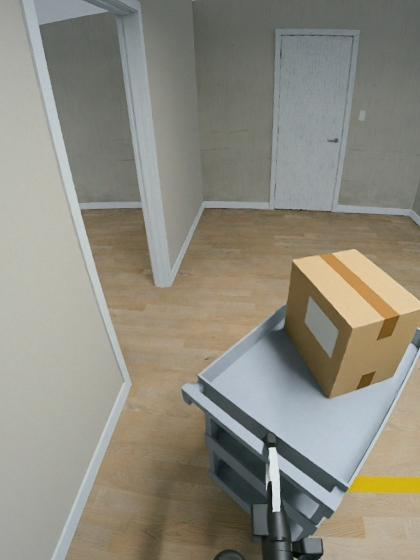

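move(r1={"base":{"rotate_rad":-0.55},"pace":"slow","contact_limits":{"rotate_rad":0.6}}, blocking=false, cameras=[])

wait(seconds=3, cameras=[])

move(r1={"base":{"strafe_m":0.38,"translate_m":0.14},"pace":"slow","contact_limits":{"strafe_m":0.6}}, blocking=false, cameras=[])

wait(seconds=7, cameras=["r1_head_camera","r1_head_right_camera"])

Scene clock: 1926.07 s.
move: r1 moving
r1.base_odometry: x=+0.188 y=+0.100 heading=+1.491
r1.turned_by_wheels: -0.124
r1.turned_by_imu: -0.124
r1.base_tilt: forward=-1.6 right=+1.3
r1.lidar_m: 0.43 0.58 0.71 0.70 0.73 0.69 0.67 0.72 1.00 2.07 2.14 0.35
r1.base_status: rotate_rad moving
r1.joint_positions: lift_m=+0.690 arm_m=+0.000 wrist_yaw_rad=+0.006 wrist_pitch_rad=+0.010 wrist_roll_rad=+1.569 gripper_m=-0.029
r1.joint_status: not commanded
r1.measured_speeds: translate_m=+0.000 strafe_m=+0.001 rotate_rad=-0.484 lift_m=+0.000 arm_m=+0.000 wrist_yaw_rad=+0.014 wrist_pitch_rad=+0.000 wrist_roll_rad=+0.000
r1.motor_effort: lift_m=+18(18) arm_m=+4(4) wheel_0=+15(17) wheel_1=+9(10) wheel_2=+6(6)
r1.servo_current: wrist_yaw_rad=39(65) wrist_pitch_rad=52(65) wrist_roll_rad=46(59) gripper_m=52(65)
r1.contact_limits: rotate_rad 0.6
r1.hand_pose: x=+0.4597 y=-0.0858 z=+0.8653 quat_wxyz=(+0.708, +0.706, +0.006, -0.002) (m; r1's base frame)
r1.wrist_depth_mm: - 399 402 - 143 144 - / - 384 384 - 156 154 - / - 462 469 - 170 168 - / - - 654 110 189 - - / - - - - 213 1576 - / - - - - 229 1618 - / 1808 1921 172 128 175 133 1281
r2: as last shown
r2.lidar_m: 0.46 3.29 3.70 4.68 3.42 1.77 1.45 1.42 1.40 1.16 1.06 0.60
r2.motor_effort: lift_m=+21(21) arm_m=-7(7) wheel_0=+12(13) wheel_1=-1(1) wheel_2=+17(18)
r2.servo_current: wrist_yaw_rad=111(117) wrist_pitch_rad=46(52) wrist_roll_rad=46(65) gripper_m=98(104)
r2.contact_limits: translate_m 0.6
r2.wrist_depth_mm: - - 235 249 258 271 283 / - - 236 251 262 274 286 / - - 237 254 264 276 287 / - - 239 254 264 278 289 / - - 242 256 266 279 290 / - - 179 182 264 282 291 / - 241 246 - 267 287 297
pictures: none
No camera images: "cameras" was empty.

Scene clock: 1927.33 s.
earlier move: r1 done
r1.base_odometry: x=+0.188 y=+0.100 heading=+1.066
r1.turned_by_wheels: -0.425
r1.turned_by_imu: -0.427
r1.base_tilt: forward=-1.6 right=+1.3
r1.lidar_m: 0.39 0.37 0.95 0.72 0.69 0.74 0.69 0.68 0.75 1.11 2.06 0.42
r1.base_status: done
r1.joint_positions: lift_m=+0.690 arm_m=+0.000 wrist_yaw_rad=+0.005 wrist_pitch_rad=+0.010 wrist_roll_rad=+1.569 gripper_m=-0.029
r1.joint_status: not commanded
r1.measured_speeds: all 0
r1.motor_effort: lift_m=+18(18) arm_m=-4(4) wheel_0=+3(17) wheel_1=+1(10) wheel_2=+5(8)
r1.servo_current: wrist_yaw_rad=65(72) wrist_pitch_rad=52(65) wrist_roll_rad=46(65) gripper_m=52(65)
r1.contact_limits: rotate_rad 0.6
r1.hand_pose: x=+0.4597 y=-0.0861 z=+0.8653 quat_wxyz=(+0.708, +0.706, +0.005, -0.002) (m; r1's base frame)
r1.wrist_depth_mm: - - - 187 252 1397 1098 / - - - 247 247 1397 1160 / - - - 242 243 1708 - / - - 585 236 239 - - / - 459 462 175 236 - - / - 488 466 185 230 - - / - - 182 137 227 - -
r2.base_odometry: x=-2.366 y=-2.385 heading=-0.882
r2.turned_by_wheels: +0.000
r2.turned_by_imu: +0.000
r2.base_tilt: forward=-0.6 right=+0.0
r2.lidar_m: 0.42 3.30 3.71 4.73 3.40 1.78 1.43 1.42 1.40 1.14 1.05 0.57
r2.base_status: not commanded
r2.joint_positions: lift_m=+0.940 arm_m=+0.050 wrist_yaw_rad=+0.019 wrist_pitch_rad=+0.007 wrist_roll_rad=+0.000 gripper_m=-0.024
r2.joint_status: not commanded
r2.measured_speeds: all 0
r2.on_its_own: wrist_yaw_rad is at rest, and its servo_current (111 mA) is outside its rest range (0 to 104 mA)
r2.motor_effort: lift_m=+21(21) arm_m=-6(7) wheel_0=+12(13) wheel_1=-1(1) wheel_2=+17(18)
r2.servo_current: wrist_yaw_rad=111(117) wrist_pitch_rad=52(59) wrist_roll_rad=33(65) gripper_m=104(104)
r2.contact_limits: translate_m 0.6
r2.hand_pose: x=+0.5111 y=-0.0819 z=+1.1158 quat_wxyz=(+1.000, +0.000, +0.004, +0.010) (m; r2's base frame)
r2.wrist_depth_mm: - - 236 250 259 272 283 / - - 236 250 262 274 285 / - - 238 254 263 276 286 / - - 240 255 264 278 289 / - - 241 256 266 278 291 / - - 179 181 264 281 296 / - 241 244 - 267 289 296
wait: 1.27 of 3 s (r1 has come to rest)
pictures: none
No camera images: "cameras" was empty.

Scene clock: 1927.83 s.
move: r1 moving
r1.base_odometry: x=+0.180 y=+0.110 heading=+1.066
r1.turned_by_wheels: +0.000
r1.turned_by_imu: +0.000
r1.base_tilt: forward=-1.6 right=+1.2
r1.lidar_m: 0.37 0.37 0.92 0.71 0.66 0.74 0.69 0.67 0.76 1.12 2.08 0.46
r1.base_status: translate_m moving; strafe_m moving
r1.joint_positions: lift_m=+0.690 arm_m=+0.000 wrist_yaw_rad=+0.003 wrist_pitch_rad=+0.010 wrist_roll_rad=+1.569 gripper_m=-0.029
r1.joint_status: not commanded
r1.measured_speeds: translate_m=+0.017 strafe_m=+0.047 rotate_rad=-0.001 lift_m=+0.000 arm_m=+0.000 wrist_yaw_rad=+0.000 wrist_pitch_rad=+0.000 wrist_roll_rad=+0.000
r1.motor_effort: lift_m=+18(18) arm_m=-4(4) wheel_0=-6(8) wheel_1=+6(6) wheel_2=-4(4)
r1.servo_current: wrist_yaw_rad=59(65) wrist_pitch_rad=59(65) wrist_roll_rad=39(65) gripper_m=52(59)
r1.contact_limits: strafe_m 0.6
r1.hand_pose: x=+0.4595 y=-0.0866 z=+0.8653 quat_wxyz=(+0.708, +0.706, +0.005, -0.003) (m; r1's base frame)
r1.wrist_depth_mm: - - - 191 255 1499 1098 / - - - 249 251 285 285 / - - - 246 244 1708 - / - - 609 238 240 - - / - 477 455 176 235 - - / - 480 466 183 230 - - / - 525 182 137 226 - -
r2.base_odometry: x=-2.366 y=-2.385 heading=-0.882
r2.turned_by_wheels: +0.000
r2.turned_by_imu: +0.000
r2.base_tilt: forward=-0.6 right=+0.0
r2.lidar_m: 0.44 3.31 3.67 4.71 3.37 1.73 1.45 1.43 1.41 1.14 1.05 0.60
r2.base_status: not commanded
r2.joint_positions: lift_m=+0.940 arm_m=+0.050 wrist_yaw_rad=+0.019 wrist_pitch_rad=+0.007 wrist_roll_rad=+0.000 gripper_m=-0.024
r2.joint_status: not commanded
r2.measured_speeds: all 0
r2.motor_effort: lift_m=+21(21) arm_m=-7(7) wheel_0=+12(12) wheel_1=-1(1) wheel_2=+17(18)
r2.servo_current: wrist_yaw_rad=111(117) wrist_pitch_rad=46(52) wrist_roll_rad=52(59) gripper_m=104(104)
r2.contact_limits: translate_m 0.6
r2.hand_pose: x=+0.5111 y=-0.0819 z=+1.1158 quat_wxyz=(+1.000, +0.000, +0.004, +0.010) (m; r2's base frame)
r2.wrist_depth_mm: - - 236 250 259 272 286 / - - 236 250 260 274 286 / - - 237 253 263 276 287 / - - 239 255 264 278 289 / - - 242 256 266 278 291 / - - 180 181 264 281 294 / - 241 244 - 268 287 297
pictures: none
No camera images: "cameras" was empty.

Scene clock: 1932.67 s.
earlier move: r1 done
r1.base_odometry: x=-0.076 y=+0.407 heading=+1.066
r1.turned_by_wheels: +0.000
r1.turned_by_imu: +0.001
r1.base_tilt: forward=-1.6 right=+1.3
r1.lidar_m: 0.38 0.41 0.56 0.43 0.42 0.46 0.70 0.94 1.04 1.56 2.36 0.43
r1.base_status: done
r1.joint_positions: lift_m=+0.690 arm_m=+0.000 wrist_yaw_rad=-0.005 wrist_pitch_rad=+0.010 wrist_roll_rad=+1.569 gripper_m=-0.029
r1.joint_status: not commanded
r1.measured_speeds: all 0
r1.motor_effort: lift_m=+18(18) arm_m=+4(4) wheel_0=-5(11) wheel_1=+3(8) wheel_2=-2(10)
r1.servo_current: wrist_yaw_rad=52(72) wrist_pitch_rad=52(72) wrist_roll_rad=39(65) gripper_m=52(65)
r1.contact_limits: strafe_m 0.6
r1.hand_pose: x=+0.4588 y=-0.0888 z=+0.8653 quat_wxyz=(+0.708, +0.706, +0.002, -0.005) (m; r1's base frame)
r1.wrist_depth_mm: - - - 230 233 240 241 / - - - 231 232 1618 1229 / - - - 230 231 - - / - 549 496 171 232 - - / - 473 466 170 232 - - / - - 492 183 182 - - / - - 182 137 232 - -
r2.base_odometry: x=-2.366 y=-2.385 heading=-0.882
r2.turned_by_wheels: +0.000
r2.turned_by_imu: +0.001
r2.base_tilt: forward=-0.7 right=+0.0
r2.lidar_m: 0.45 3.28 3.68 4.70 3.41 1.76 1.44 1.44 1.42 1.11 1.05 0.57
r2.base_status: not commanded
r2.joint_positions: lift_m=+0.940 arm_m=+0.050 wrist_yaw_rad=+0.019 wrist_pitch_rad=+0.007 wrist_roll_rad=+0.000 gripper_m=-0.024
r2.joint_status: not commanded
r2.measured_speeds: all 0
r2.motor_effort: lift_m=+21(21) arm_m=-7(7) wheel_0=+12(13) wheel_1=-1(2) wheel_2=+17(18)
r2.servo_current: wrist_yaw_rad=98(124) wrist_pitch_rad=46(59) wrist_roll_rad=33(59) gripper_m=98(111)
r2.contact_limits: translate_m 0.6
r2.hand_pose: x=+0.5111 y=-0.0819 z=+1.1158 quat_wxyz=(+1.000, +0.000, +0.004, +0.010) (m; r2's base frame)
r2.wrist_depth_mm: - - 235 250 259 273 283 / - - 235 251 260 273 286 / - - 237 253 264 276 286 / - - 239 256 265 278 290 / - - 241 256 267 281 293 / - - 179 182 264 282 293 / - 240 245 - 267 287 297
wait: 4.83 of 7 s (r1 has come to rest)
pictures: r1_head_camera, r1_head_right_camera
Images, in order (width x height): r1_head_camera 420x560, r1_head_right_camera 420x672.

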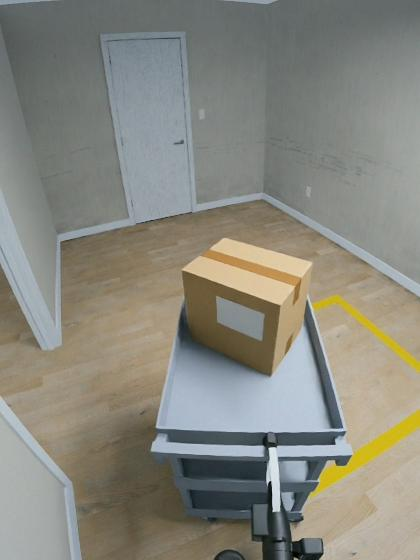

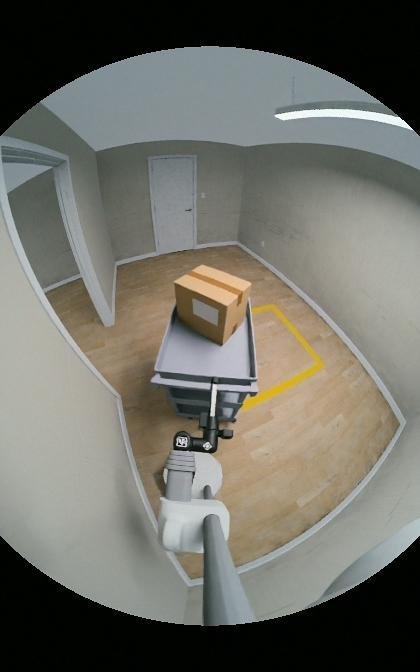

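move(r1={"base":{"rotate_rad":0.36},"pace":"slow","contact_limits":{"rotate_rad":0.6}}, blocking=false, cameras=[])

wait(seconds=3, cameras=["r1_head_camera"])

Scene clock: 1969.60 s.
move: r1 moving
r1.base_odometry: x=-0.076 y=+0.407 heading=+1.191
r1.turned_by_wheels: +0.125
r1.turned_by_imu: +0.125
r1.base_tilt: forward=-1.6 right=+1.3
r1.lidar_m: 0.41 0.45 0.51 0.40 0.41 0.49 0.81 0.97 1.09 1.86 2.35 0.42
r1.base_status: rotate_rad moving
r1.joint_positions: lift_m=+0.690 arm_m=+0.000 wrist_yaw_rad=-0.005 wrist_pitch_rad=+0.010 wrist_roll_rad=+1.569 gripper_m=-0.029
r1.joint_status: not commanded
r1.measured_speeds: translate_m=+0.000 strafe_m=+0.001 rotate_rad=+0.488 lift_m=+0.000 arm_m=+0.000 wrist_yaw_rad=+0.000 wrist_pitch_rad=+0.000 wrist_roll_rad=+0.000
r1.motor_effort: lift_m=+18(18) arm_m=+4(4) wheel_0=-10(12) wheel_1=-7(7) wheel_2=-8(10)
r1.servo_current: wrist_yaw_rad=26(65) wrist_pitch_rad=59(65) wrist_roll_rad=39(59) gripper_m=52(59)
r1.contact_limits: rotate_rad 0.6
r1.hand_pose: x=+0.4588 y=-0.0889 z=+0.8653 quat_wxyz=(+0.708, +0.706, +0.002, -0.005) (m; r1's base frame)
r1.wrist_depth_mm: - - - 150 207 1397 1205 / - - - 154 212 - - / - 549 508 156 216 - - / - 449 452 160 221 - - / - 535 508 165 228 - - / - - 201 183 182 - - / - - 180 135 239 - -
r2: as last shown
r2.turned_by_imu: +0.000
r2.base_tilt: forward=-0.6 right=+0.0
r2.lidar_m: 0.47 3.32 3.66 4.71 3.40 1.79 1.45 1.42 1.40 1.13 1.08 0.57
r2.motor_effort: lift_m=+21(21) arm_m=-6(7) wheel_0=+12(13) wheel_1=-1(2) wheel_2=+17(18)
r2.servo_current: wrist_yaw_rad=117(117) wrist_pitch_rad=52(59) wrist_roll_rad=52(59) gripper_m=98(104)
r2.contact_limits: translate_m 0.6
r2.wrist_depth_mm: - - 236 250 259 271 285 / - - 236 251 260 274 285 / - - 238 253 263 276 287 / - - 240 254 264 278 289 / - - 242 257 267 279 291 / - - 180 182 265 281 293 / - 241 244 - 267 289 297
pictures: none
No camera images: "cameras" was empty.

Scene clock: 1970.60 s.
earlier move: r1 done
r1.base_odometry: x=-0.076 y=+0.407 heading=+1.425
r1.turned_by_wheels: +0.234
r1.turned_by_imu: +0.235
r1.base_tilt: forward=-1.5 right=+1.3
r1.lidar_m: 0.44 0.62 0.44 0.39 0.41 0.58 0.95 0.96 1.31 2.36 2.41 0.35
r1.base_status: done
r1.joint_positions: lift_m=+0.690 arm_m=+0.000 wrist_yaw_rad=-0.003 wrist_pitch_rad=+0.010 wrist_roll_rad=+1.569 gripper_m=-0.029
r1.joint_status: not commanded
r1.measured_speeds: all 0
r1.motor_effort: lift_m=+18(18) arm_m=-4(4) wheel_0=-4(12) wheel_1=-2(7) wheel_2=-1(10)
r1.servo_current: wrist_yaw_rad=65(65) wrist_pitch_rad=59(65) wrist_roll_rad=46(65) gripper_m=65(65)
r1.contact_limits: rotate_rad 0.6
r1.hand_pose: x=+0.4591 y=-0.0882 z=+0.8653 quat_wxyz=(+0.708, +0.706, +0.003, -0.005) (m; r1's base frame)
r1.wrist_depth_mm: - 418 424 - 152 153 - / - 392 397 104 166 166 - / - 449 459 112 181 182 - / - - 603 - 199 - - / - - - - 220 1756 - / - - - 186 181 1618 - / - 140 155 128 165 - 1281
r2.base_odometry: x=-2.366 y=-2.385 heading=-0.882
r2.turned_by_wheels: +0.000
r2.turned_by_imu: +0.000
r2.base_tilt: forward=-0.6 right=+0.0
r2.lidar_m: 0.45 3.28 3.68 4.70 3.41 1.77 1.44 1.43 1.42 1.17 1.02 0.60
r2.base_status: not commanded
r2.joint_positions: lift_m=+0.940 arm_m=+0.050 wrist_yaw_rad=+0.019 wrist_pitch_rad=+0.007 wrist_roll_rad=+0.000 gripper_m=-0.024
r2.joint_status: not commanded
r2.measured_speeds: all 0
r2.on_its_own: wrist_yaw_rad is at rest, and its servo_current (111 mA) is outside its rest range (0 to 104 mA)
r2.motor_effort: lift_m=+21(21) arm_m=-7(7) wheel_0=+12(13) wheel_1=-1(2) wheel_2=+18(18)
r2.servo_current: wrist_yaw_rad=111(124) wrist_pitch_rad=46(59) wrist_roll_rad=39(59) gripper_m=98(104)
r2.contact_limits: translate_m 0.6
r2.hand_pose: x=+0.5111 y=-0.0819 z=+1.1158 quat_wxyz=(+1.000, +0.000, +0.004, +0.010) (m; r2's base frame)
r2.wrist_depth_mm: - - 236 250 259 273 285 / - - 236 250 260 273 285 / - - 237 253 263 276 289 / - - 239 254 264 279 289 / - - 241 256 266 279 291 / - - 179 182 264 282 294 / - 242 245 - 267 290 296
wait: 1.00 of 3 s (r1 has come to rest)
pictures: r1_head_camera
Images, in order (width x height): r1_head_camera 420x560.

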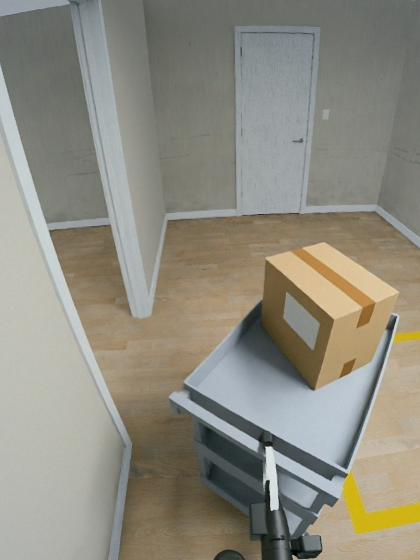

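move(r1={"base":{"strafe_m":0.12,"translate_m":0.2},"pace":"slow","contact_limits":{"strafe_m":0.6}}, blocking=false, cameras=[])

wait(seconds=5, cameras=["r1_head_camera"])

Scene clock: 1987.47 s.
move: r1 moving
r1.base_odometry: x=-0.082 y=+0.420 heading=+1.425
r1.turned_by_wheels: +0.000
r1.turned_by_imu: +0.000
r1.base_tilt: forward=-1.6 right=+1.3
r1.lidar_m: 0.42 0.67 0.44 0.40 0.41 0.58 0.97 0.99 1.34 2.36 2.42 0.34
r1.base_status: translate_m moving; strafe_m moving
r1.joint_positions: lift_m=+0.690 arm_m=+0.000 wrist_yaw_rad=-0.003 wrist_pitch_rad=+0.010 wrist_roll_rad=+1.569 gripper_m=-0.029
r1.joint_status: not commanded
r1.measured_speeds: translate_m=+0.049 strafe_m=+0.028 rotate_rad=+0.001 lift_m=+0.000 arm_m=+0.000 wrist_yaw_rad=+0.000 wrist_pitch_rad=+0.000 wrist_roll_rad=+0.000
r1.motor_effort: lift_m=+18(18) arm_m=+3(4) wheel_0=+1(5) wheel_1=+6(7) wheel_2=-10(10)
r1.servo_current: wrist_yaw_rad=46(59) wrist_pitch_rad=59(59) wrist_roll_rad=33(52) gripper_m=59(59)
r1.contact_limits: strafe_m 0.6
r1.hand_pose: x=+0.4590 y=-0.0882 z=+0.8653 quat_wxyz=(+0.708, +0.706, +0.003, -0.005) (m; r1's base frame)
r1.wrist_depth_mm: - 436 433 - 153 156 - / - 394 397 106 167 168 - / - 442 449 112 182 - - / - - 580 125 198 - - / - - - - 219 1618 - / - - - 183 182 1708 - / - - 163 128 166 132 1336
r2.base_odometry: x=-2.366 y=-2.385 heading=-0.882
r2.turned_by_wheels: +0.000
r2.turned_by_imu: +0.000
r2.base_tilt: forward=-0.7 right=+0.0
r2.lidar_m: 0.44 3.32 3.68 4.70 3.41 1.79 1.43 1.41 1.40 1.14 1.05 0.60
r2.base_status: not commanded
r2.joint_positions: lift_m=+0.940 arm_m=+0.050 wrist_yaw_rad=+0.019 wrist_pitch_rad=+0.007 wrist_roll_rad=+0.000 gripper_m=-0.024
r2.joint_status: not commanded
r2.measured_speeds: all 0
r2.motor_effort: lift_m=+21(21) arm_m=-7(7) wheel_0=+12(13) wheel_1=-1(2) wheel_2=+17(18)
r2.servo_current: wrist_yaw_rad=98(124) wrist_pitch_rad=52(52) wrist_roll_rad=46(52) gripper_m=98(104)
r2.contact_limits: translate_m 0.6
r2.hand_pose: x=+0.5111 y=-0.0819 z=+1.1158 quat_wxyz=(+1.000, +0.000, +0.004, +0.010) (m; r2's base frame)
r2.wrist_depth_mm: - - 236 250 260 273 283 / - - 236 250 262 274 286 / - - 237 253 263 276 286 / - - 239 256 265 278 289 / - - 241 256 266 279 290 / - - 179 182 263 281 294 / - 241 244 - 268 289 296
pictures: none
No camera images: "cameras" was empty.

Scene clock: 1990.47 s.
earlier move: r1 done
r1.base_odometry: x=-0.166 y=+0.622 heading=+1.425
r1.turned_by_wheels: +0.000
r1.turned_by_imu: +0.001
r1.base_tilt: forward=-1.5 right=+1.3
r1.lidar_m: 0.45 0.53 0.35 0.31 0.31 0.44 1.06 1.20 1.58 2.47 2.51 0.34
r1.base_status: done
r1.joint_positions: lift_m=+0.690 arm_m=+0.000 wrist_yaw_rad=-0.003 wrist_pitch_rad=+0.010 wrist_roll_rad=+1.569 gripper_m=-0.029
r1.joint_status: not commanded
r1.measured_speeds: all 0
r1.motor_effort: lift_m=+18(18) arm_m=+4(4) wheel_0=-2(5) wheel_1=+2(9) wheel_2=-2(10)
r1.servo_current: wrist_yaw_rad=46(78) wrist_pitch_rad=65(65) wrist_roll_rad=26(65) gripper_m=59(59)
r1.contact_limits: strafe_m 0.6
r1.hand_pose: x=+0.4590 y=-0.0882 z=+0.8653 quat_wxyz=(+0.708, +0.706, +0.003, -0.005) (m; r1's base frame)
r1.wrist_depth_mm: - 362 364 - - 134 - / - 389 399 - 146 146 - / - 603 539 - 164 164 - / - - - 103 186 - - / - - - 113 215 1661 - / - - - - 180 1576 521 / - 140 157 125 300 133 413
r2.base_odometry: x=-2.366 y=-2.385 heading=-0.882
r2.turned_by_wheels: +0.000
r2.turned_by_imu: +0.000
r2.base_tilt: forward=-0.7 right=+0.0
r2.lidar_m: 0.46 3.30 3.68 4.69 3.41 1.78 1.44 1.43 1.40 1.14 1.04 0.58
r2.base_status: not commanded
r2.joint_positions: lift_m=+0.940 arm_m=+0.050 wrist_yaw_rad=+0.019 wrist_pitch_rad=+0.007 wrist_roll_rad=+0.000 gripper_m=-0.024
r2.joint_status: not commanded
r2.measured_speeds: all 0
r2.on_its_own: wrist_yaw_rad is at rest, and its servo_current (111 mA) is outside its rest range (0 to 104 mA)
r2.motor_effort: lift_m=+21(21) arm_m=-7(7) wheel_0=+12(13) wheel_1=-1(2) wheel_2=+17(18)
r2.servo_current: wrist_yaw_rad=111(124) wrist_pitch_rad=52(59) wrist_roll_rad=52(59) gripper_m=98(104)
r2.contact_limits: translate_m 0.6
r2.hand_pose: x=+0.5111 y=-0.0819 z=+1.1158 quat_wxyz=(+1.000, +0.000, +0.004, +0.010) (m; r2's base frame)
r2.wrist_depth_mm: - - 236 249 259 271 285 / - - 236 250 260 274 285 / - - 237 254 264 276 289 / - - 239 254 265 278 291 / - - 242 256 266 278 290 / - - 179 182 264 281 294 / - 240 245 - 267 289 297
wait: 3.00 of 5 s (r1 has come to rest)
pictures: r1_head_camera
Images, in order (width x height): r1_head_camera 420x560.

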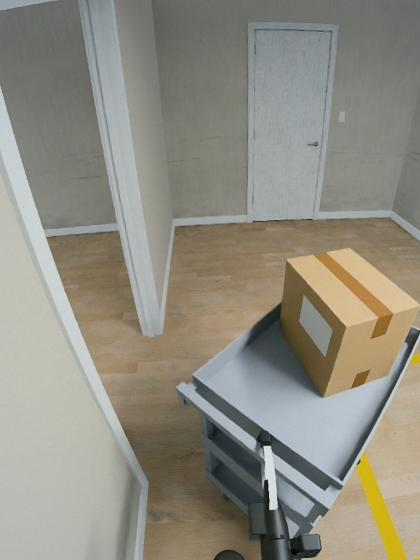

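move(r1={"base":{"strafe_m":-0.15,"translate_m":0.27},"pace":"slow","contact_limits":{"strafe_m":0.6}}, blocking=false, cameras=[])

wait(seconds=6, cameras=["r1_head_camera"])

Scene clock: 1996.77 s.
move: r1 moving
r1.base_odometry: x=-0.157 y=+0.633 heading=+1.425
r1.turned_by_wheels: +0.000
r1.turned_by_imu: +0.000
r1.base_tilt: forward=-1.6 right=+1.3
r1.lidar_m: 0.42 0.50 0.35 0.32 0.33 0.44 1.08 1.21 1.62 2.45 2.50 0.34
r1.base_status: translate_m moving; strafe_m moving
r1.joint_positions: lift_m=+0.690 arm_m=+0.000 wrist_yaw_rad=-0.001 wrist_pitch_rad=+0.010 wrist_roll_rad=+1.569 gripper_m=-0.029
r1.joint_status: not commanded
r1.measured_speeds: translate_m=+0.049 strafe_m=-0.027 rotate_rad=+0.003 lift_m=+0.000 arm_m=+0.000 wrist_yaw_rad=+0.006 wrist_pitch_rad=+0.000 wrist_roll_rad=+0.000
r1.motor_effort: lift_m=+18(18) arm_m=+4(4) wheel_0=+10(11) wheel_1=+2(4) wheel_2=-7(8)
r1.servo_current: wrist_yaw_rad=39(65) wrist_pitch_rad=65(65) wrist_roll_rad=33(59) gripper_m=59(59)
r1.contact_limits: strafe_m 0.6
r1.hand_pose: x=+0.4592 y=-0.0877 z=+0.8653 quat_wxyz=(+0.708, +0.706, +0.003, -0.004) (m; r1's base frame)
r1.wrist_depth_mm: - 362 368 - - 132 - / - 389 397 - 145 146 - / - 597 525 - 163 163 - / - - - 103 185 - - / - - - 114 213 1661 - / - - - - 182 1661 - / - 141 163 - 176 132 452
r2.base_odometry: x=-2.366 y=-2.385 heading=-0.882
r2.turned_by_wheels: +0.000
r2.turned_by_imu: +0.000
r2.base_tilt: forward=-0.7 right=+0.0
r2.lidar_m: 0.46 3.31 3.69 4.68 3.41 1.75 1.44 1.42 1.43 1.14 1.04 0.58
r2.base_status: not commanded
r2.joint_positions: lift_m=+0.940 arm_m=+0.050 wrist_yaw_rad=+0.019 wrist_pitch_rad=+0.007 wrist_roll_rad=+0.000 gripper_m=-0.024
r2.joint_status: not commanded
r2.measured_speeds: all 0
r2.motor_effort: lift_m=+21(21) arm_m=-6(7) wheel_0=+12(13) wheel_1=-1(2) wheel_2=+17(18)
r2.servo_current: wrist_yaw_rad=111(124) wrist_pitch_rad=52(59) wrist_roll_rad=46(59) gripper_m=98(104)
r2.contact_limits: translate_m 0.6
r2.hand_pose: x=+0.5111 y=-0.0819 z=+1.1158 quat_wxyz=(+1.000, +0.000, +0.004, +0.010) (m; r2's base frame)
r2.wrist_depth_mm: - - 236 250 260 273 285 / - - 236 250 262 274 286 / - - 237 253 264 276 286 / - - 239 254 265 279 287 / - - 241 256 267 279 290 / - - 179 181 264 281 293 / - 241 244 - 266 287 296
pictures: none
No camera images: "cameras" was empty.

Scene clock: 2000.50 s.
earlier move: r1 done
r1.base_odometry: x=+0.022 y=+0.867 heading=+1.426
r1.turned_by_wheels: +0.000
r1.turned_by_imu: +0.001
r1.base_tilt: forward=-1.6 right=+1.2
r1.lidar_m: 0.42 0.51 0.53 0.47 0.48 0.67 1.40 1.45 1.95 2.29 2.36 0.38
r1.base_status: done
r1.joint_positions: lift_m=+0.690 arm_m=+0.000 wrist_yaw_rad=+0.002 wrist_pitch_rad=+0.010 wrist_roll_rad=+1.569 gripper_m=-0.029
r1.joint_status: not commanded
r1.measured_speeds: all 0
r1.motor_effort: lift_m=+18(18) arm_m=+4(4) wheel_0=+6(12) wheel_1=+4(7) wheel_2=-1(8)
r1.servo_current: wrist_yaw_rad=52(72) wrist_pitch_rad=65(72) wrist_roll_rad=59(72) gripper_m=52(59)
r1.contact_limits: strafe_m 0.6
r1.hand_pose: x=+0.4594 y=-0.0870 z=+0.8653 quat_wxyz=(+0.708, +0.706, +0.004, -0.003) (m; r1's base frame)
r1.wrist_depth_mm: - - - 121 179 181 - / - 500 484 129 189 - - / - 433 433 - 199 - - / - 496 484 145 210 - - / - - 597 154 223 - - / - - - 183 230 1808 - / - 140 162 128 249 132 -
r2.base_odometry: x=-2.366 y=-2.385 heading=-0.882
r2.turned_by_wheels: +0.000
r2.turned_by_imu: +0.001
r2.base_tilt: forward=-0.6 right=+0.0
r2.lidar_m: 0.44 3.32 3.69 4.70 3.38 1.77 1.45 1.43 1.39 1.14 1.04 0.59
r2.base_status: not commanded
r2.joint_positions: lift_m=+0.940 arm_m=+0.050 wrist_yaw_rad=+0.019 wrist_pitch_rad=+0.007 wrist_roll_rad=+0.000 gripper_m=-0.024
r2.joint_status: not commanded
r2.measured_speeds: all 0
r2.motor_effort: lift_m=+21(22) arm_m=-7(7) wheel_0=+12(13) wheel_1=-1(2) wheel_2=+17(18)
r2.servo_current: wrist_yaw_rad=104(124) wrist_pitch_rad=46(59) wrist_roll_rad=39(59) gripper_m=104(104)
r2.contact_limits: translate_m 0.6
r2.hand_pose: x=+0.5111 y=-0.0819 z=+1.1158 quat_wxyz=(+1.000, +0.000, +0.004, +0.010) (m; r2's base frame)
r2.wrist_depth_mm: - - 236 249 259 272 285 / - - 235 250 263 273 285 / - - 236 253 263 276 287 / - - 240 254 264 278 290 / - - 242 255 267 279 291 / - - 179 182 264 281 293 / - 241 244 - 267 289 294
wait: 3.73 of 6 s (r1 has come to rest)
pictures: r1_head_camera
Images, in order (width x height): r1_head_camera 420x560.

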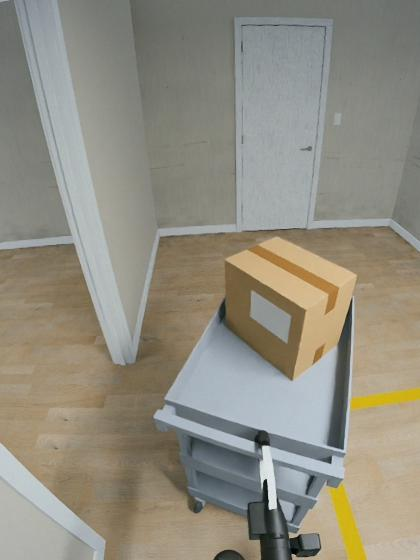

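move(r1={"base":{"strafe_m":-0.45},"pace":"slow","contact_limits":{"strafe_m":0.6}}, blocking=false, cameras=[])

wait(seconds=7, cameras=["r1_head_camera"])

Scene clock: 2028.77 s.
move: r1 moving
r1.base_odometry: x=+0.036 y=+0.865 heading=+1.426
r1.turned_by_wheels: +0.000
r1.turned_by_imu: +0.000
r1.base_tilt: forward=-1.6 right=+1.2
r1.lidar_m: 0.44 0.48 0.52 0.48 0.52 0.66 1.42 1.47 1.94 2.28 2.34 0.38
r1.base_status: strafe_m moving
r1.joint_positions: lift_m=+0.690 arm_m=+0.000 wrist_yaw_rad=+0.002 wrist_pitch_rad=+0.010 wrist_roll_rad=+1.569 gripper_m=-0.029
r1.joint_status: not commanded
r1.measured_speeds: translate_m=-0.001 strafe_m=-0.057 rotate_rad=+0.003 lift_m=+0.000 arm_m=+0.000 wrist_yaw_rad=+0.000 wrist_pitch_rad=+0.000 wrist_roll_rad=+0.000
r1.motor_effort: lift_m=+18(18) arm_m=+4(4) wheel_0=+9(11) wheel_1=-5(6) wheel_2=+1(2)
r1.servo_current: wrist_yaw_rad=39(65) wrist_pitch_rad=59(59) wrist_roll_rad=65(65) gripper_m=52(65)
r1.contact_limits: strafe_m 0.6
r1.hand_pose: x=+0.4594 y=-0.0870 z=+0.8653 quat_wxyz=(+0.708, +0.706, +0.004, -0.003) (m; r1's base frame)
r1.wrist_depth_mm: - - - 125 181 - - / - 504 492 131 191 - - / - 430 433 - 200 - - / - 496 480 146 211 - - / - - 580 156 222 - - / - - - 183 229 1808 - / - - 162 128 249 535 -
r2: as last shown
r2.turned_by_imu: +0.000
r2.base_tilt: forward=-0.7 right=+0.0
r2.lidar_m: 0.44 3.31 3.69 4.69 3.41 1.78 1.45 1.43 1.40 1.15 1.07 0.59
r2.motor_effort: lift_m=+21(21) arm_m=-6(7) wheel_0=+12(12) wheel_1=-1(1) wheel_2=+18(18)
r2.servo_current: wrist_yaw_rad=111(117) wrist_pitch_rad=52(52) wrist_roll_rad=46(52) gripper_m=91(98)
r2.contact_limits: translate_m 0.6
r2.wrist_depth_mm: - - 235 249 258 272 283 / - - 236 250 262 274 286 / - - 237 253 263 276 287 / - - 239 254 265 278 290 / - - 241 255 267 279 291 / - - 179 182 264 281 293 / - 241 243 - 267 289 297
pictures: none
No camera images: "cameras" was empty.

Scene clock: 2033.90 s.
earlier move: r1 done
r1.base_odometry: x=+0.467 y=+0.803 heading=+1.426
r1.turned_by_wheels: +0.000
r1.turned_by_imu: -0.001
r1.base_tilt: forward=-1.6 right=+1.3
r1.lidar_m: 0.31 0.31 1.00 0.92 0.94 1.22 1.38 1.43 1.91 1.83 1.87 0.45
r1.base_status: done
r1.joint_positions: lift_m=+0.690 arm_m=+0.000 wrist_yaw_rad=+0.002 wrist_pitch_rad=+0.010 wrist_roll_rad=+1.569 gripper_m=-0.029
r1.joint_status: not commanded
r1.measured_speeds: all 0
r1.motor_effort: lift_m=+18(18) arm_m=-4(4) wheel_0=+4(12) wheel_1=-1(8) wheel_2=+2(3)
r1.servo_current: wrist_yaw_rad=39(65) wrist_pitch_rad=59(72) wrist_roll_rad=39(65) gripper_m=52(65)
r1.contact_limits: strafe_m 0.6
r1.hand_pose: x=+0.4595 y=-0.0868 z=+0.8653 quat_wxyz=(+0.708, +0.706, +0.004, -0.003) (m; r1's base frame)
r1.wrist_depth_mm: - - - 238 - 1756 1182 / - - - - 297 301 306 / - - - - 277 1618 1182 / - - - 260 258 1756 - / - - 654 240 241 - - / - 469 442 184 230 - - / - 445 178 135 216 - -
r2.base_odometry: x=-2.366 y=-2.385 heading=-0.882
r2.turned_by_wheels: +0.000
r2.turned_by_imu: +0.001
r2.base_tilt: forward=-0.7 right=+0.1
r2.lidar_m: 0.43 3.31 3.70 4.69 3.39 1.79 1.45 1.42 1.42 1.14 1.06 0.58
r2.base_status: not commanded
r2.joint_positions: lift_m=+0.940 arm_m=+0.050 wrist_yaw_rad=+0.019 wrist_pitch_rad=+0.007 wrist_roll_rad=+0.000 gripper_m=-0.024
r2.joint_status: not commanded
r2.measured_speeds: all 0
r2.motor_effort: lift_m=+21(21) arm_m=-7(7) wheel_0=+12(13) wheel_1=-1(1) wheel_2=+17(18)
r2.servo_current: wrist_yaw_rad=104(124) wrist_pitch_rad=52(59) wrist_roll_rad=46(59) gripper_m=98(104)
r2.contact_limits: translate_m 0.6
r2.hand_pose: x=+0.5111 y=-0.0819 z=+1.1158 quat_wxyz=(+1.000, +0.000, +0.004, +0.010) (m; r2's base frame)
r2.wrist_depth_mm: - - 236 249 259 272 285 / - - 236 251 262 276 286 / - - 236 253 262 276 287 / - - 239 255 264 278 289 / - - 241 255 266 279 290 / - - 179 182 263 282 293 / - 241 244 - 267 289 297
wait: 5.13 of 7 s (r1 has come to rest)
pictures: r1_head_camera
Images, in order (width x height): r1_head_camera 420x560.

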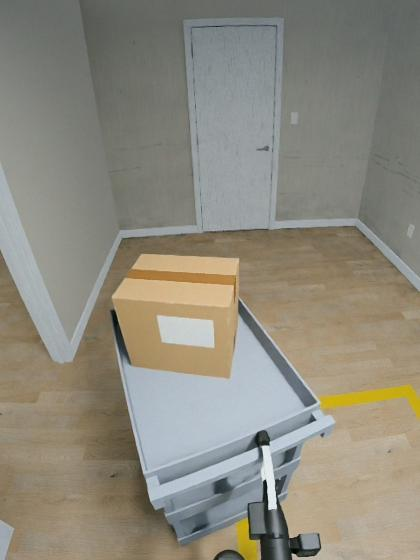

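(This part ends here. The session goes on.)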